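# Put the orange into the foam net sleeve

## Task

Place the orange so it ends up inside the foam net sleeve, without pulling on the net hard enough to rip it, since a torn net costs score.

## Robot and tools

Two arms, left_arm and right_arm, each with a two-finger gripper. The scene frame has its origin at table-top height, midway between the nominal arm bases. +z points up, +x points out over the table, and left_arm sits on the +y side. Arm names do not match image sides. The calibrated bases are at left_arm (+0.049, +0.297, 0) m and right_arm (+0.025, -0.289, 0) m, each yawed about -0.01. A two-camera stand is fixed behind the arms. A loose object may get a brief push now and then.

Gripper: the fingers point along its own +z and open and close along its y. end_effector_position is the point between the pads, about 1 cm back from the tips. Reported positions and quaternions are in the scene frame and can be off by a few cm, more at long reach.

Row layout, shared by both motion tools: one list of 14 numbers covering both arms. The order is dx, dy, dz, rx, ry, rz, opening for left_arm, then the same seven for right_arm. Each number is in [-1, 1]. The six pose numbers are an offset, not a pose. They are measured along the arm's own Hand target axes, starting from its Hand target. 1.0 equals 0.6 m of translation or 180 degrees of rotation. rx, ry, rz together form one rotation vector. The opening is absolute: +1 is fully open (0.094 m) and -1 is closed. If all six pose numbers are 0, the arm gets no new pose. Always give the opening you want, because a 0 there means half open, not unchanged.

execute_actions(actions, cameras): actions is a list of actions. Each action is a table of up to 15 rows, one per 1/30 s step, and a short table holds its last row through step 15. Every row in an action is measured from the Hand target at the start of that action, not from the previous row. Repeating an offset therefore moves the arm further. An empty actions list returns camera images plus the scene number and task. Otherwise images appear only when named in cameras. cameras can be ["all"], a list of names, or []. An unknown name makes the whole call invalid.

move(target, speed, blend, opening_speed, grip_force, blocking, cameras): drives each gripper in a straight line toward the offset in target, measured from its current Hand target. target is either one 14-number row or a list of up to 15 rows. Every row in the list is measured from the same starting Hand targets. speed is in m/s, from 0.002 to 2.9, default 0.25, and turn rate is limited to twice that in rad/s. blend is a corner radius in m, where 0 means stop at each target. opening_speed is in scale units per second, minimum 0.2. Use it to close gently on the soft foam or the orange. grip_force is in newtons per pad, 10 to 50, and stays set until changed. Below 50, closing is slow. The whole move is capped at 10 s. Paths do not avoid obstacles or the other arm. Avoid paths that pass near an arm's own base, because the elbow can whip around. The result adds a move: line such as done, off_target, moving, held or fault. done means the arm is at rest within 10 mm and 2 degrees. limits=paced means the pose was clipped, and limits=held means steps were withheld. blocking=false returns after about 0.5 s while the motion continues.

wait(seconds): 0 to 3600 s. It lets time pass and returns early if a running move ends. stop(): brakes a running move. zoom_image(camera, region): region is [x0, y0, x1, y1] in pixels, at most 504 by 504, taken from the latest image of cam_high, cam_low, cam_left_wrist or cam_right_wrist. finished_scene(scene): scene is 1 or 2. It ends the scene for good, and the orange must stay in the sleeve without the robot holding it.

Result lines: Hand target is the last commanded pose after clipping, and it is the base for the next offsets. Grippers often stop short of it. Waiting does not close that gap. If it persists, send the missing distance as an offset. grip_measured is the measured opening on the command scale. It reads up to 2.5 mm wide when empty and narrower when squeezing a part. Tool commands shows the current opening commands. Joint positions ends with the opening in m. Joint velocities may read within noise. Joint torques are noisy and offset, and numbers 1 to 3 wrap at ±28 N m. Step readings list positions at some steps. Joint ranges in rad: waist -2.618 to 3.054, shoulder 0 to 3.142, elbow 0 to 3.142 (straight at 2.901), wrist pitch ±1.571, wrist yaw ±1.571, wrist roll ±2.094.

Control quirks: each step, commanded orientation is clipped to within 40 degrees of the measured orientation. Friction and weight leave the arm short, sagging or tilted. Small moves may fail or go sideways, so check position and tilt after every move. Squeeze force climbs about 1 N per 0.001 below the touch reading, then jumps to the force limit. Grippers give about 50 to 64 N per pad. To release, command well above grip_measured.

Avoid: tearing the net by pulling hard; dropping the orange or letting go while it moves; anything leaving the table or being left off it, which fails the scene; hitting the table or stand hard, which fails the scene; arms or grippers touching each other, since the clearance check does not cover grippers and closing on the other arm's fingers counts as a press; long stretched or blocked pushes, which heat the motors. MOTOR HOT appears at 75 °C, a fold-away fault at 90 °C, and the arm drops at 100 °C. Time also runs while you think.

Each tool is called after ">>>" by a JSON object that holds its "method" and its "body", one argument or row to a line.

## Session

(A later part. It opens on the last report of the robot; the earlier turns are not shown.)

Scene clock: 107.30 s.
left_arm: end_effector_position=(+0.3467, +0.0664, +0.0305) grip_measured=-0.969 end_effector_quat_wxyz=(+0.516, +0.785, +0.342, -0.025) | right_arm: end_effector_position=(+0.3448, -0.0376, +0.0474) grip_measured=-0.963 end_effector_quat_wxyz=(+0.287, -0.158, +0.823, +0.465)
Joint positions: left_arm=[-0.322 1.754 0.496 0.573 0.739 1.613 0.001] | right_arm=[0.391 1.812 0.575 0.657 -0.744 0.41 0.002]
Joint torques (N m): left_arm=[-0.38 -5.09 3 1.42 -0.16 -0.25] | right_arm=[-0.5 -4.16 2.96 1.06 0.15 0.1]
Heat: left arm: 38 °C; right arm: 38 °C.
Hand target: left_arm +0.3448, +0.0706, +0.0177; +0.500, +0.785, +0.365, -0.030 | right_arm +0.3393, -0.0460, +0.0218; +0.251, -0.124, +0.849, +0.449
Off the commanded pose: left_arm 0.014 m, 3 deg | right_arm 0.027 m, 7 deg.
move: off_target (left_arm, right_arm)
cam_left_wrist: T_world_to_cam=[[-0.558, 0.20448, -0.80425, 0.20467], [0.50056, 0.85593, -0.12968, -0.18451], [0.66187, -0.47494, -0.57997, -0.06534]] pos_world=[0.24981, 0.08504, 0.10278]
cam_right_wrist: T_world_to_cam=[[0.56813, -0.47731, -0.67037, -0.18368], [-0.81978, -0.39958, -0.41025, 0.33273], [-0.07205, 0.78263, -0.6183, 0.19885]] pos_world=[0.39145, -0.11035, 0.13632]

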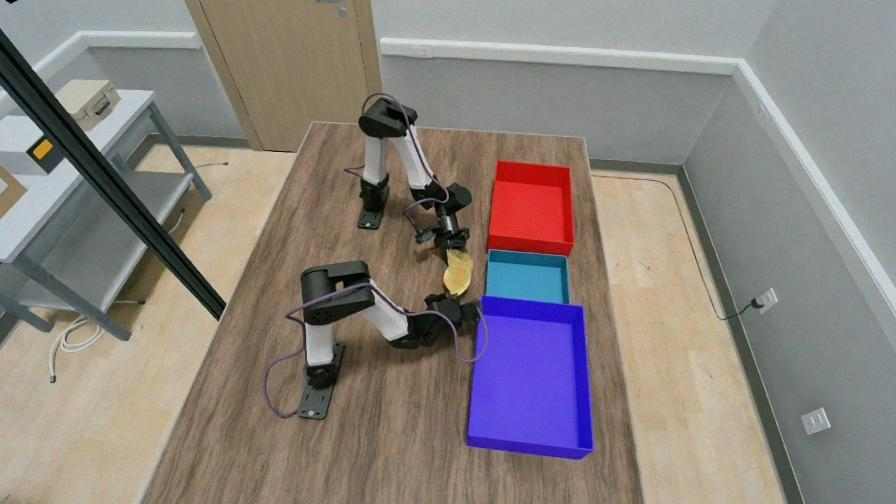

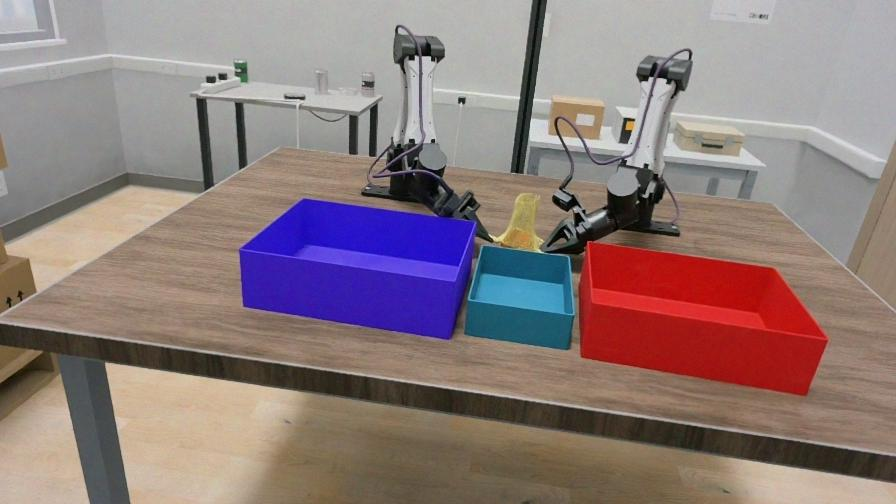

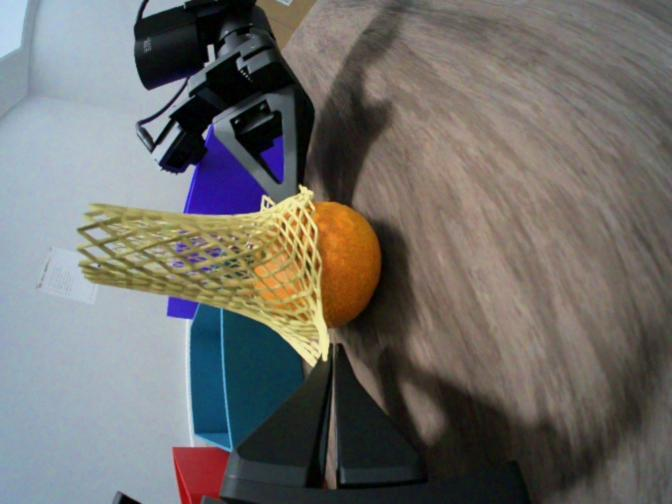

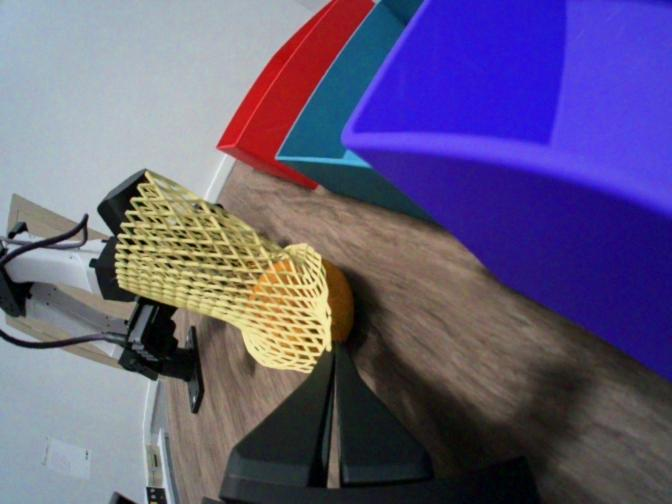

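>>> {"method": "move", "body": {
  "target": [
    [0,0,0,0,0,0,-1,-0.035,0.043,-0.031,0,0,-0.194,-1],
    [-0.002,-0.010,0.002,0,0,0,-1,0.004,-0.001,-0.002,0,0,-0.194,-1]
  ],
  "speed": 0.06,
  "cameras": ["all"]
}}

>>> {"method": "zoom_image", "body": {
  "camera": "cam_high",
  "region": [420, 230, 500, 310]
}}

>>> {"method": "zoom_image", "body": {
  "camera": "cam_left_wrist",
  "region": [250, 170, 450, 370]
}}

Scene clock: 130.03 s.
left_arm: end_effector_position=(+0.3416, +0.0648, +0.0281) grip_measured=-0.970 end_effector_quat_wxyz=(+0.518, +0.785, +0.338, -0.026) | right_arm: end_effector_position=(+0.3343, -0.0415, +0.0285) grip_measured=-0.965 end_effector_quat_wxyz=(+0.371, -0.375, +0.765, +0.369)
Joint positions: left_arm=[-0.332 1.76 0.475 0.61 0.739 1.61 0.001] | right_arm=[0.391 1.832 0.566 0.602 -0.746 -0.162 0.002]
Joint torques (N m): left_arm=[-0.1 -4.55 2.92 1.44 -0.21 -0.27] | right_arm=[-0.61 -5.38 3.33 1.6 0.1 -0.16]
Heat: left arm: 38 °C; right arm: 38 °C.
Hand target: left_arm +0.3407, +0.0704, +0.0131; +0.500, +0.785, +0.365, -0.030 | right_arm +0.3372, -0.0473, +0.0207; +0.374, -0.373, +0.772, +0.353
Off the commanded pose: left_arm 0.016 m, 4 deg | right_arm 0.010 m, 2 deg.
move: off_target (left_arm)
cam_left_wrist: T_world_to_cam=[[-0.55152, 0.20551, -0.80845, 0.19796], [0.50796, 0.8515, -0.13007, -0.18309], [0.66167, -0.4824, -0.57401, -0.06382]] pos_world=[0.24441, 0.08443, 0.09959]
cam_right_wrist: T_world_to_cam=[[0.87552, -0.39565, -0.27735, -0.30281], [-0.48147, -0.66617, -0.56956, 0.19516], [0.04058, 0.6322, -0.77374, 0.14991]] pos_world=[0.35299, -0.08457, 0.14316]

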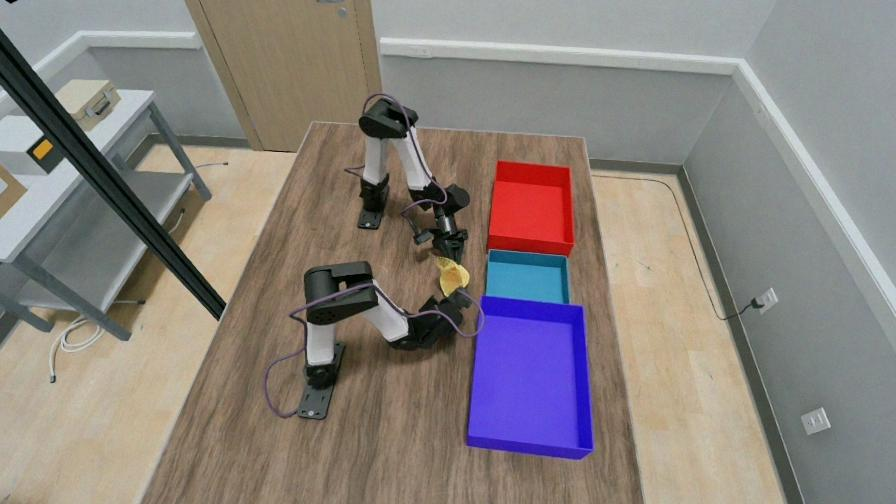

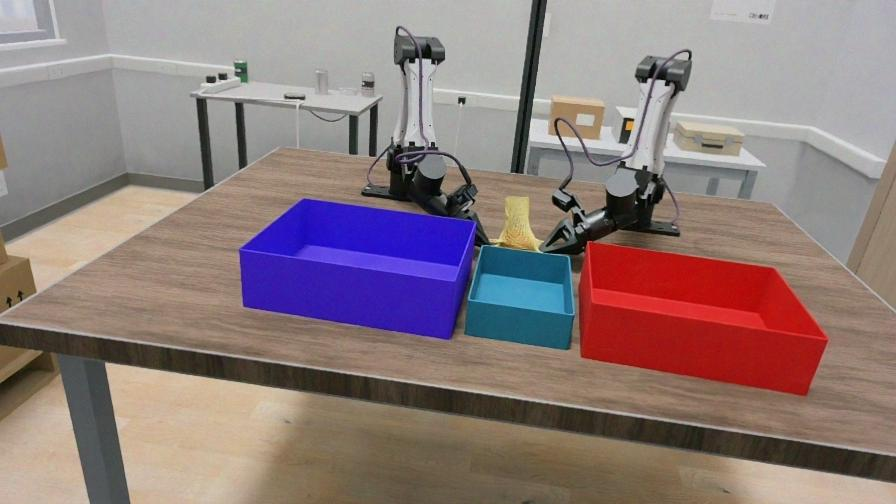

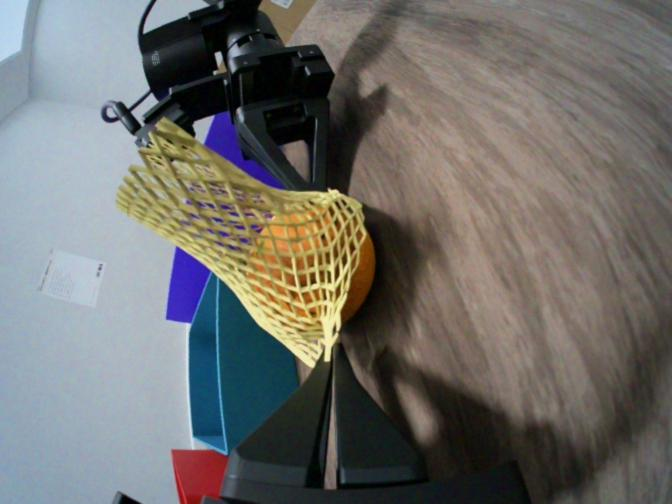

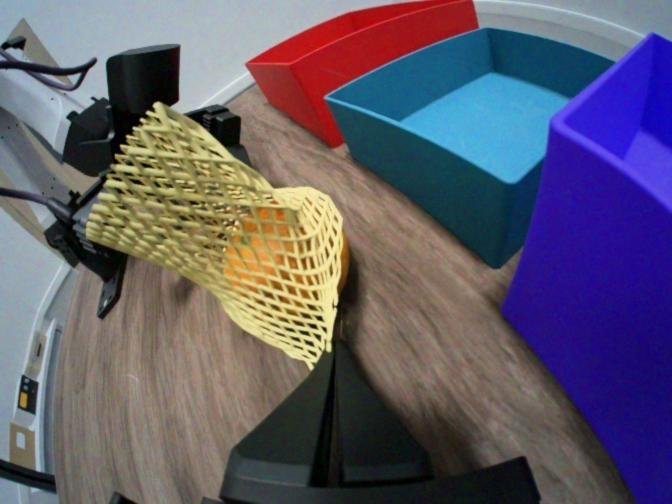

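Scaled by 6.300.

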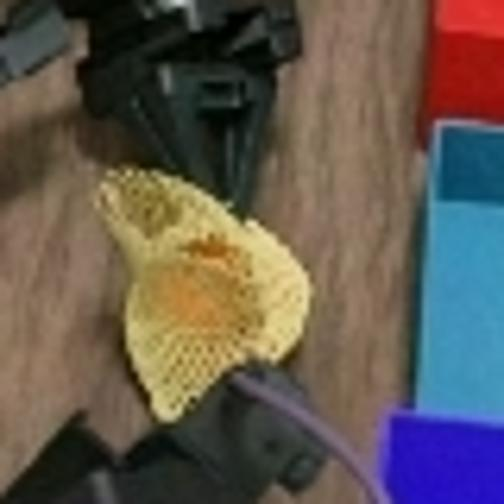

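Scaled by 2.520 from the camera's image (finer frame: 960x720).

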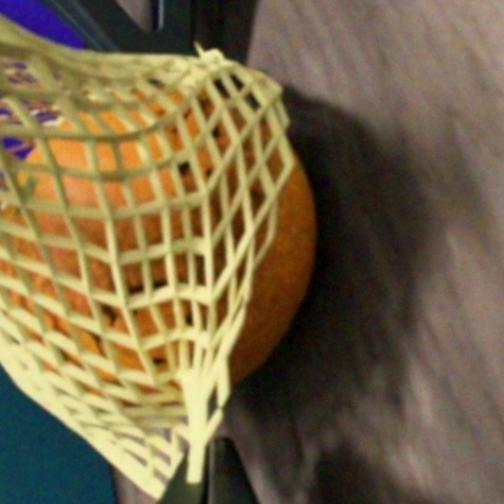

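>>> {"method": "move", "body": {
  "target": [0.0055,-0.0101,0.0066,0,0,0,-1,0.0112,-0.0035,0.0063,0,0,0,-1],
  "speed": 0.04,
  "cameras": ["all"]
}}

>>> {"method": "zoom_image", "body": {
  "camera": "cam_right_wrist",
  "region": [200, 170, 400, 370]
}}

>>> {"method": "zoom_image", "body": {
  "camera": "cam_left_wrist",
  "region": [250, 170, 450, 370]
}}

Scene clock: 141.57 s.
left_arm: end_effector_position=(+0.3429, +0.0645, +0.0213) grip_measured=-0.970 end_effector_quat_wxyz=(+0.520, +0.785, +0.337, -0.023) | right_arm: end_effector_position=(+0.3348, -0.0413, +0.0211) grip_measured=-0.965 end_effector_quat_wxyz=(+0.373, -0.376, +0.764, +0.368)
Joint positions: left_arm=[-0.332 1.8 0.47 0.661 0.737 1.61 0.001] | right_arm=[0.391 1.869 0.56 0.65 -0.746 -0.162 0.002]
Joint torques (N m): left_arm=[-0.1 -4.66 2.66 1.39 -0.22 -0.26] | right_arm=[-0.64 -5.31 2.86 1.59 0.14 -0.2]
Heat: left arm: 38 °C; right arm: 38 °C.
Hand target: left_arm +0.3407, +0.0704, +0.0051; +0.500, +0.785, +0.365, -0.030 | right_arm +0.3371, -0.0473, +0.0127; +0.374, -0.373, +0.772, +0.353
Off the commanded pose: left_arm 0.017 m, 4 deg | right_arm 0.011 m, 2 deg.
move: off_target (left_arm, right_arm)
cam_left_wrist: T_world_to_cam=[[-0.54684, 0.20383, -0.81205, 0.19195], [0.50777, 0.85192, -0.12809, -0.18441], [0.66569, -0.48238, -0.56936, -0.07016]] pos_world=[0.24531, 0.08413, 0.0923]
cam_right_wrist: T_world_to_cam=[[0.87669, -0.39517, -0.27431, -0.30564], [-0.47905, -0.6652, -0.57273, 0.19059], [0.04385, 0.63352, -0.77249, 0.14297]] pos_world=[0.35298, -0.08458, 0.13576]

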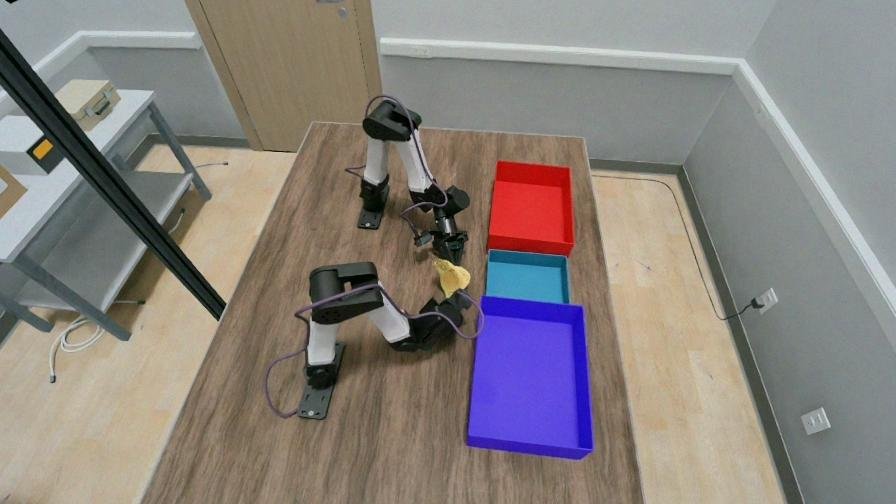

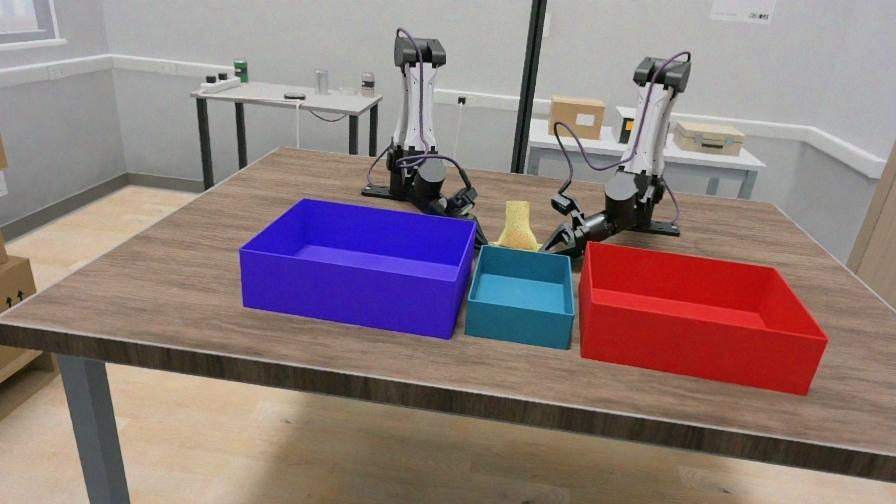

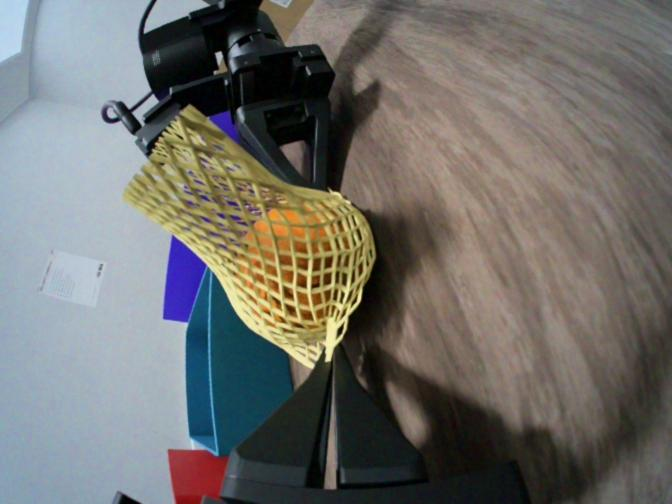

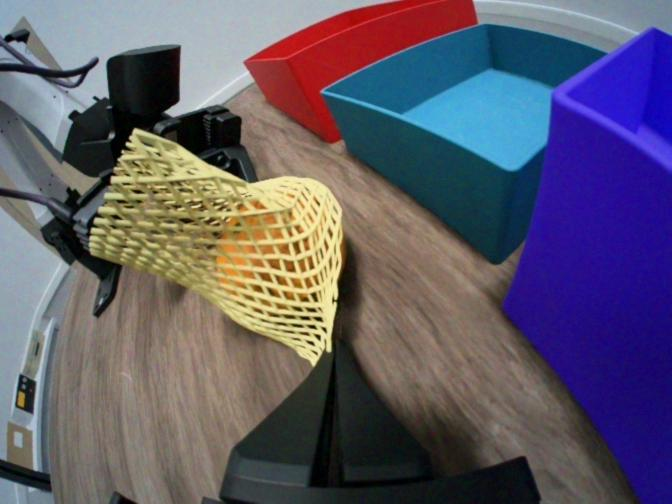

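Scaled by 2.520 from the camera's image (finer frame: 960x720).

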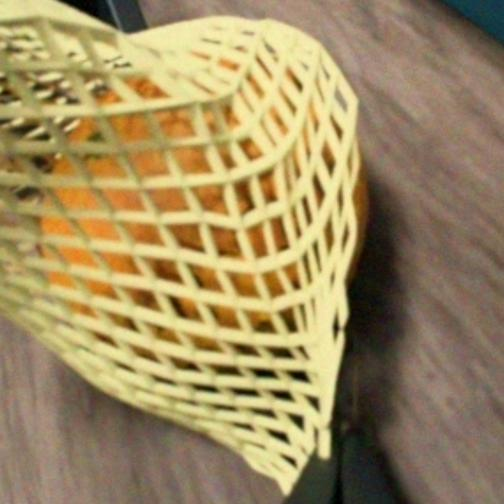

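Scaled by 2.520 from the camera's image (finer frame: 960x720).

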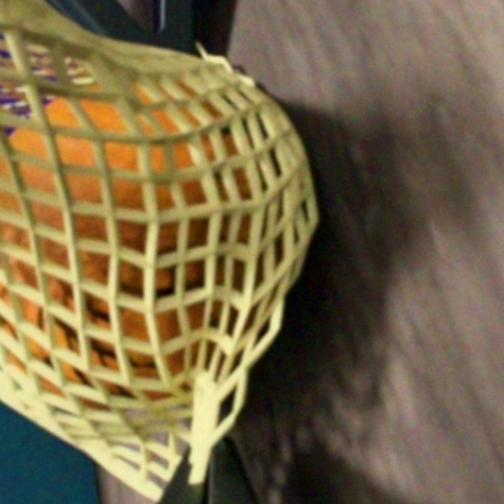

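>>> {"method": "move", "body": {
  "target": [
    [0,0,0,0,0,0,-0.7,0,0,0,0,0,0,-0.7],
    [0,0,-0.13,0,0,0,-0.7,0,0,-0.13,0,0,0,-0.7]
  ],
  "speed": 0.06,
  "opening_speed": 0.4,
  "cameras": ["all"]
}}

>>> {"method": "zoom_image", "body": {
  "camera": "cam_right_wrist",
  "region": [200, 170, 400, 370]
}}

>>> {"method": "zoom_image", "body": {
  "camera": "cam_left_wrist",
  "region": [250, 170, 450, 370]
}}

Scene clock: 155.83 s.
left_arm: end_effector_position=(+0.3144, +0.1335, +0.0350) grip_measured=-0.702 end_effector_quat_wxyz=(+0.493, +0.785, +0.374, -0.032) | right_arm: end_effector_position=(+0.3134, -0.1121, +0.0422) grip_measured=-0.702 end_effector_quat_wxyz=(+0.368, -0.365, +0.780, +0.350)
Joint positions: left_arm=[-0.097 1.514 0.391 0.227 0.855 1.818 0.014] | right_arm=[0.169 1.597 0.465 0.298 -0.861 -0.374 0.014]
Joint torques (N m): left_arm=[0.81 -6.98 5.41 0.94 0.33 0.11] | right_arm=[-0.72 -6.83 5.07 1.11 -0.33 -0.18]
Heat: left arm: 38 °C; right arm: 38 °C.
Hand target: left_arm +0.3159, +0.1333, +0.0440; +0.500, +0.785, +0.365, -0.030 | right_arm +0.3126, -0.1116, +0.0494; +0.374, -0.373, +0.772, +0.353
Off the commanded pose: left_arm 0.009 m, 1 deg | right_arm 0.007 m, 1 deg.
move: done
cam_left_wrist: T_world_to_cam=[[-0.61315, 0.2059, -0.76266, 0.19226], [0.4567, 0.88014, -0.12955, -0.21462], [0.64457, -0.42774, -0.63369, -0.00843]] pos_world=[0.22133, 0.1457, 0.11348]
cam_right_wrist: T_world_to_cam=[[0.85697, -0.43807, -0.27147, -0.3077], [-0.51218, -0.66546, -0.54298, 0.15447], [0.05721, 0.60436, -0.79466, 0.19855]] pos_world=[0.33145, -0.152, 0.15812]

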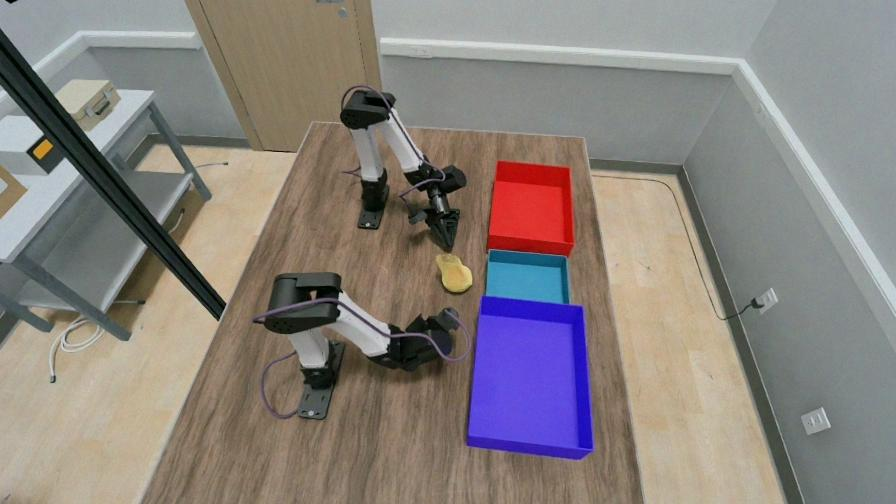

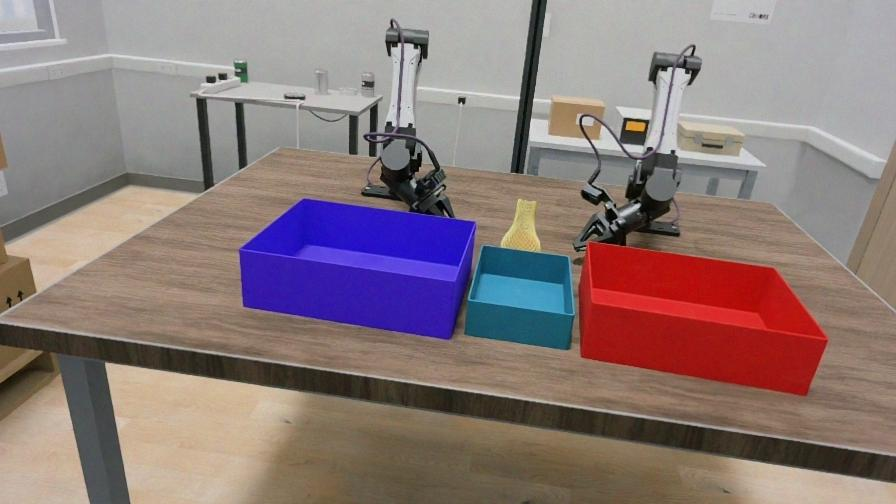

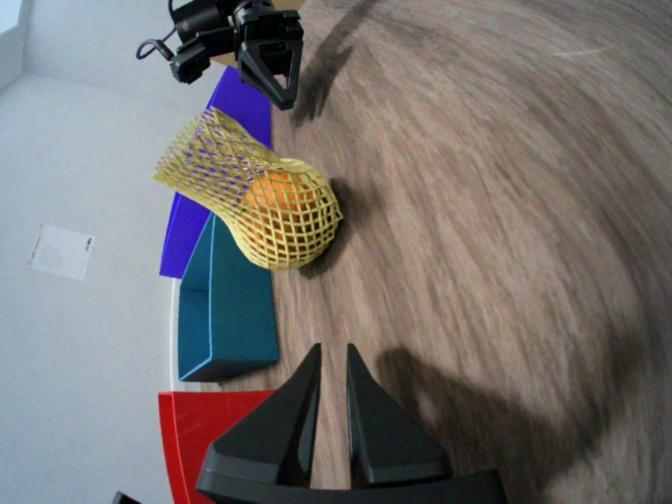

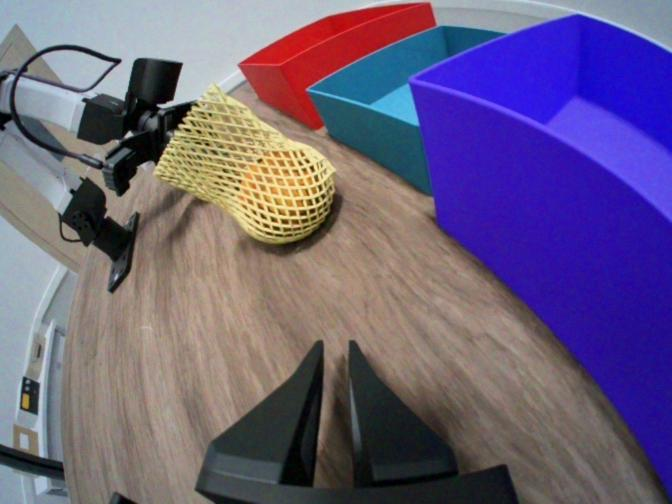

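Scaled by 2.520 from the camera's image (finer frame: 960x720).

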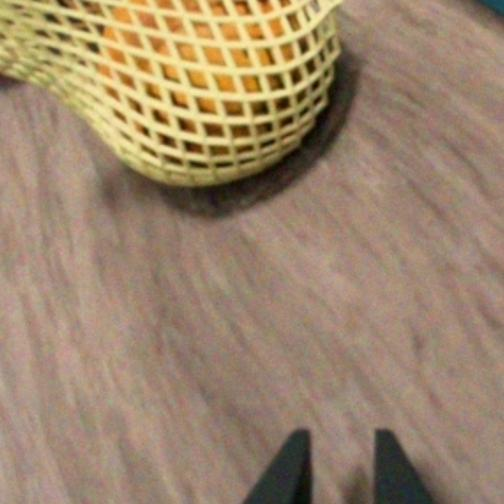

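Scaled by 2.520 from the camera's image (finer frame: 960x720).

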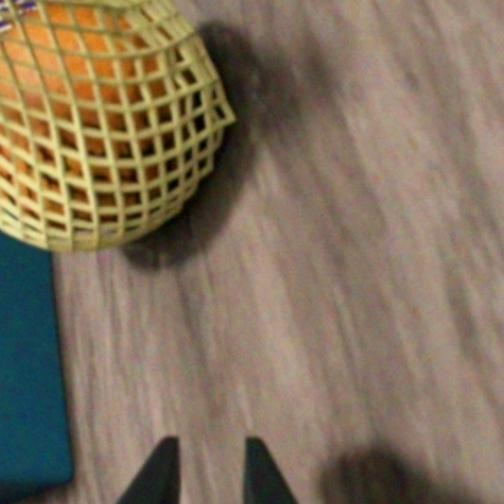

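Done perfectly.

>>> {"method": "finished_scene", "body": {
  "scene": 1
}}

The scene is finished: the task was done.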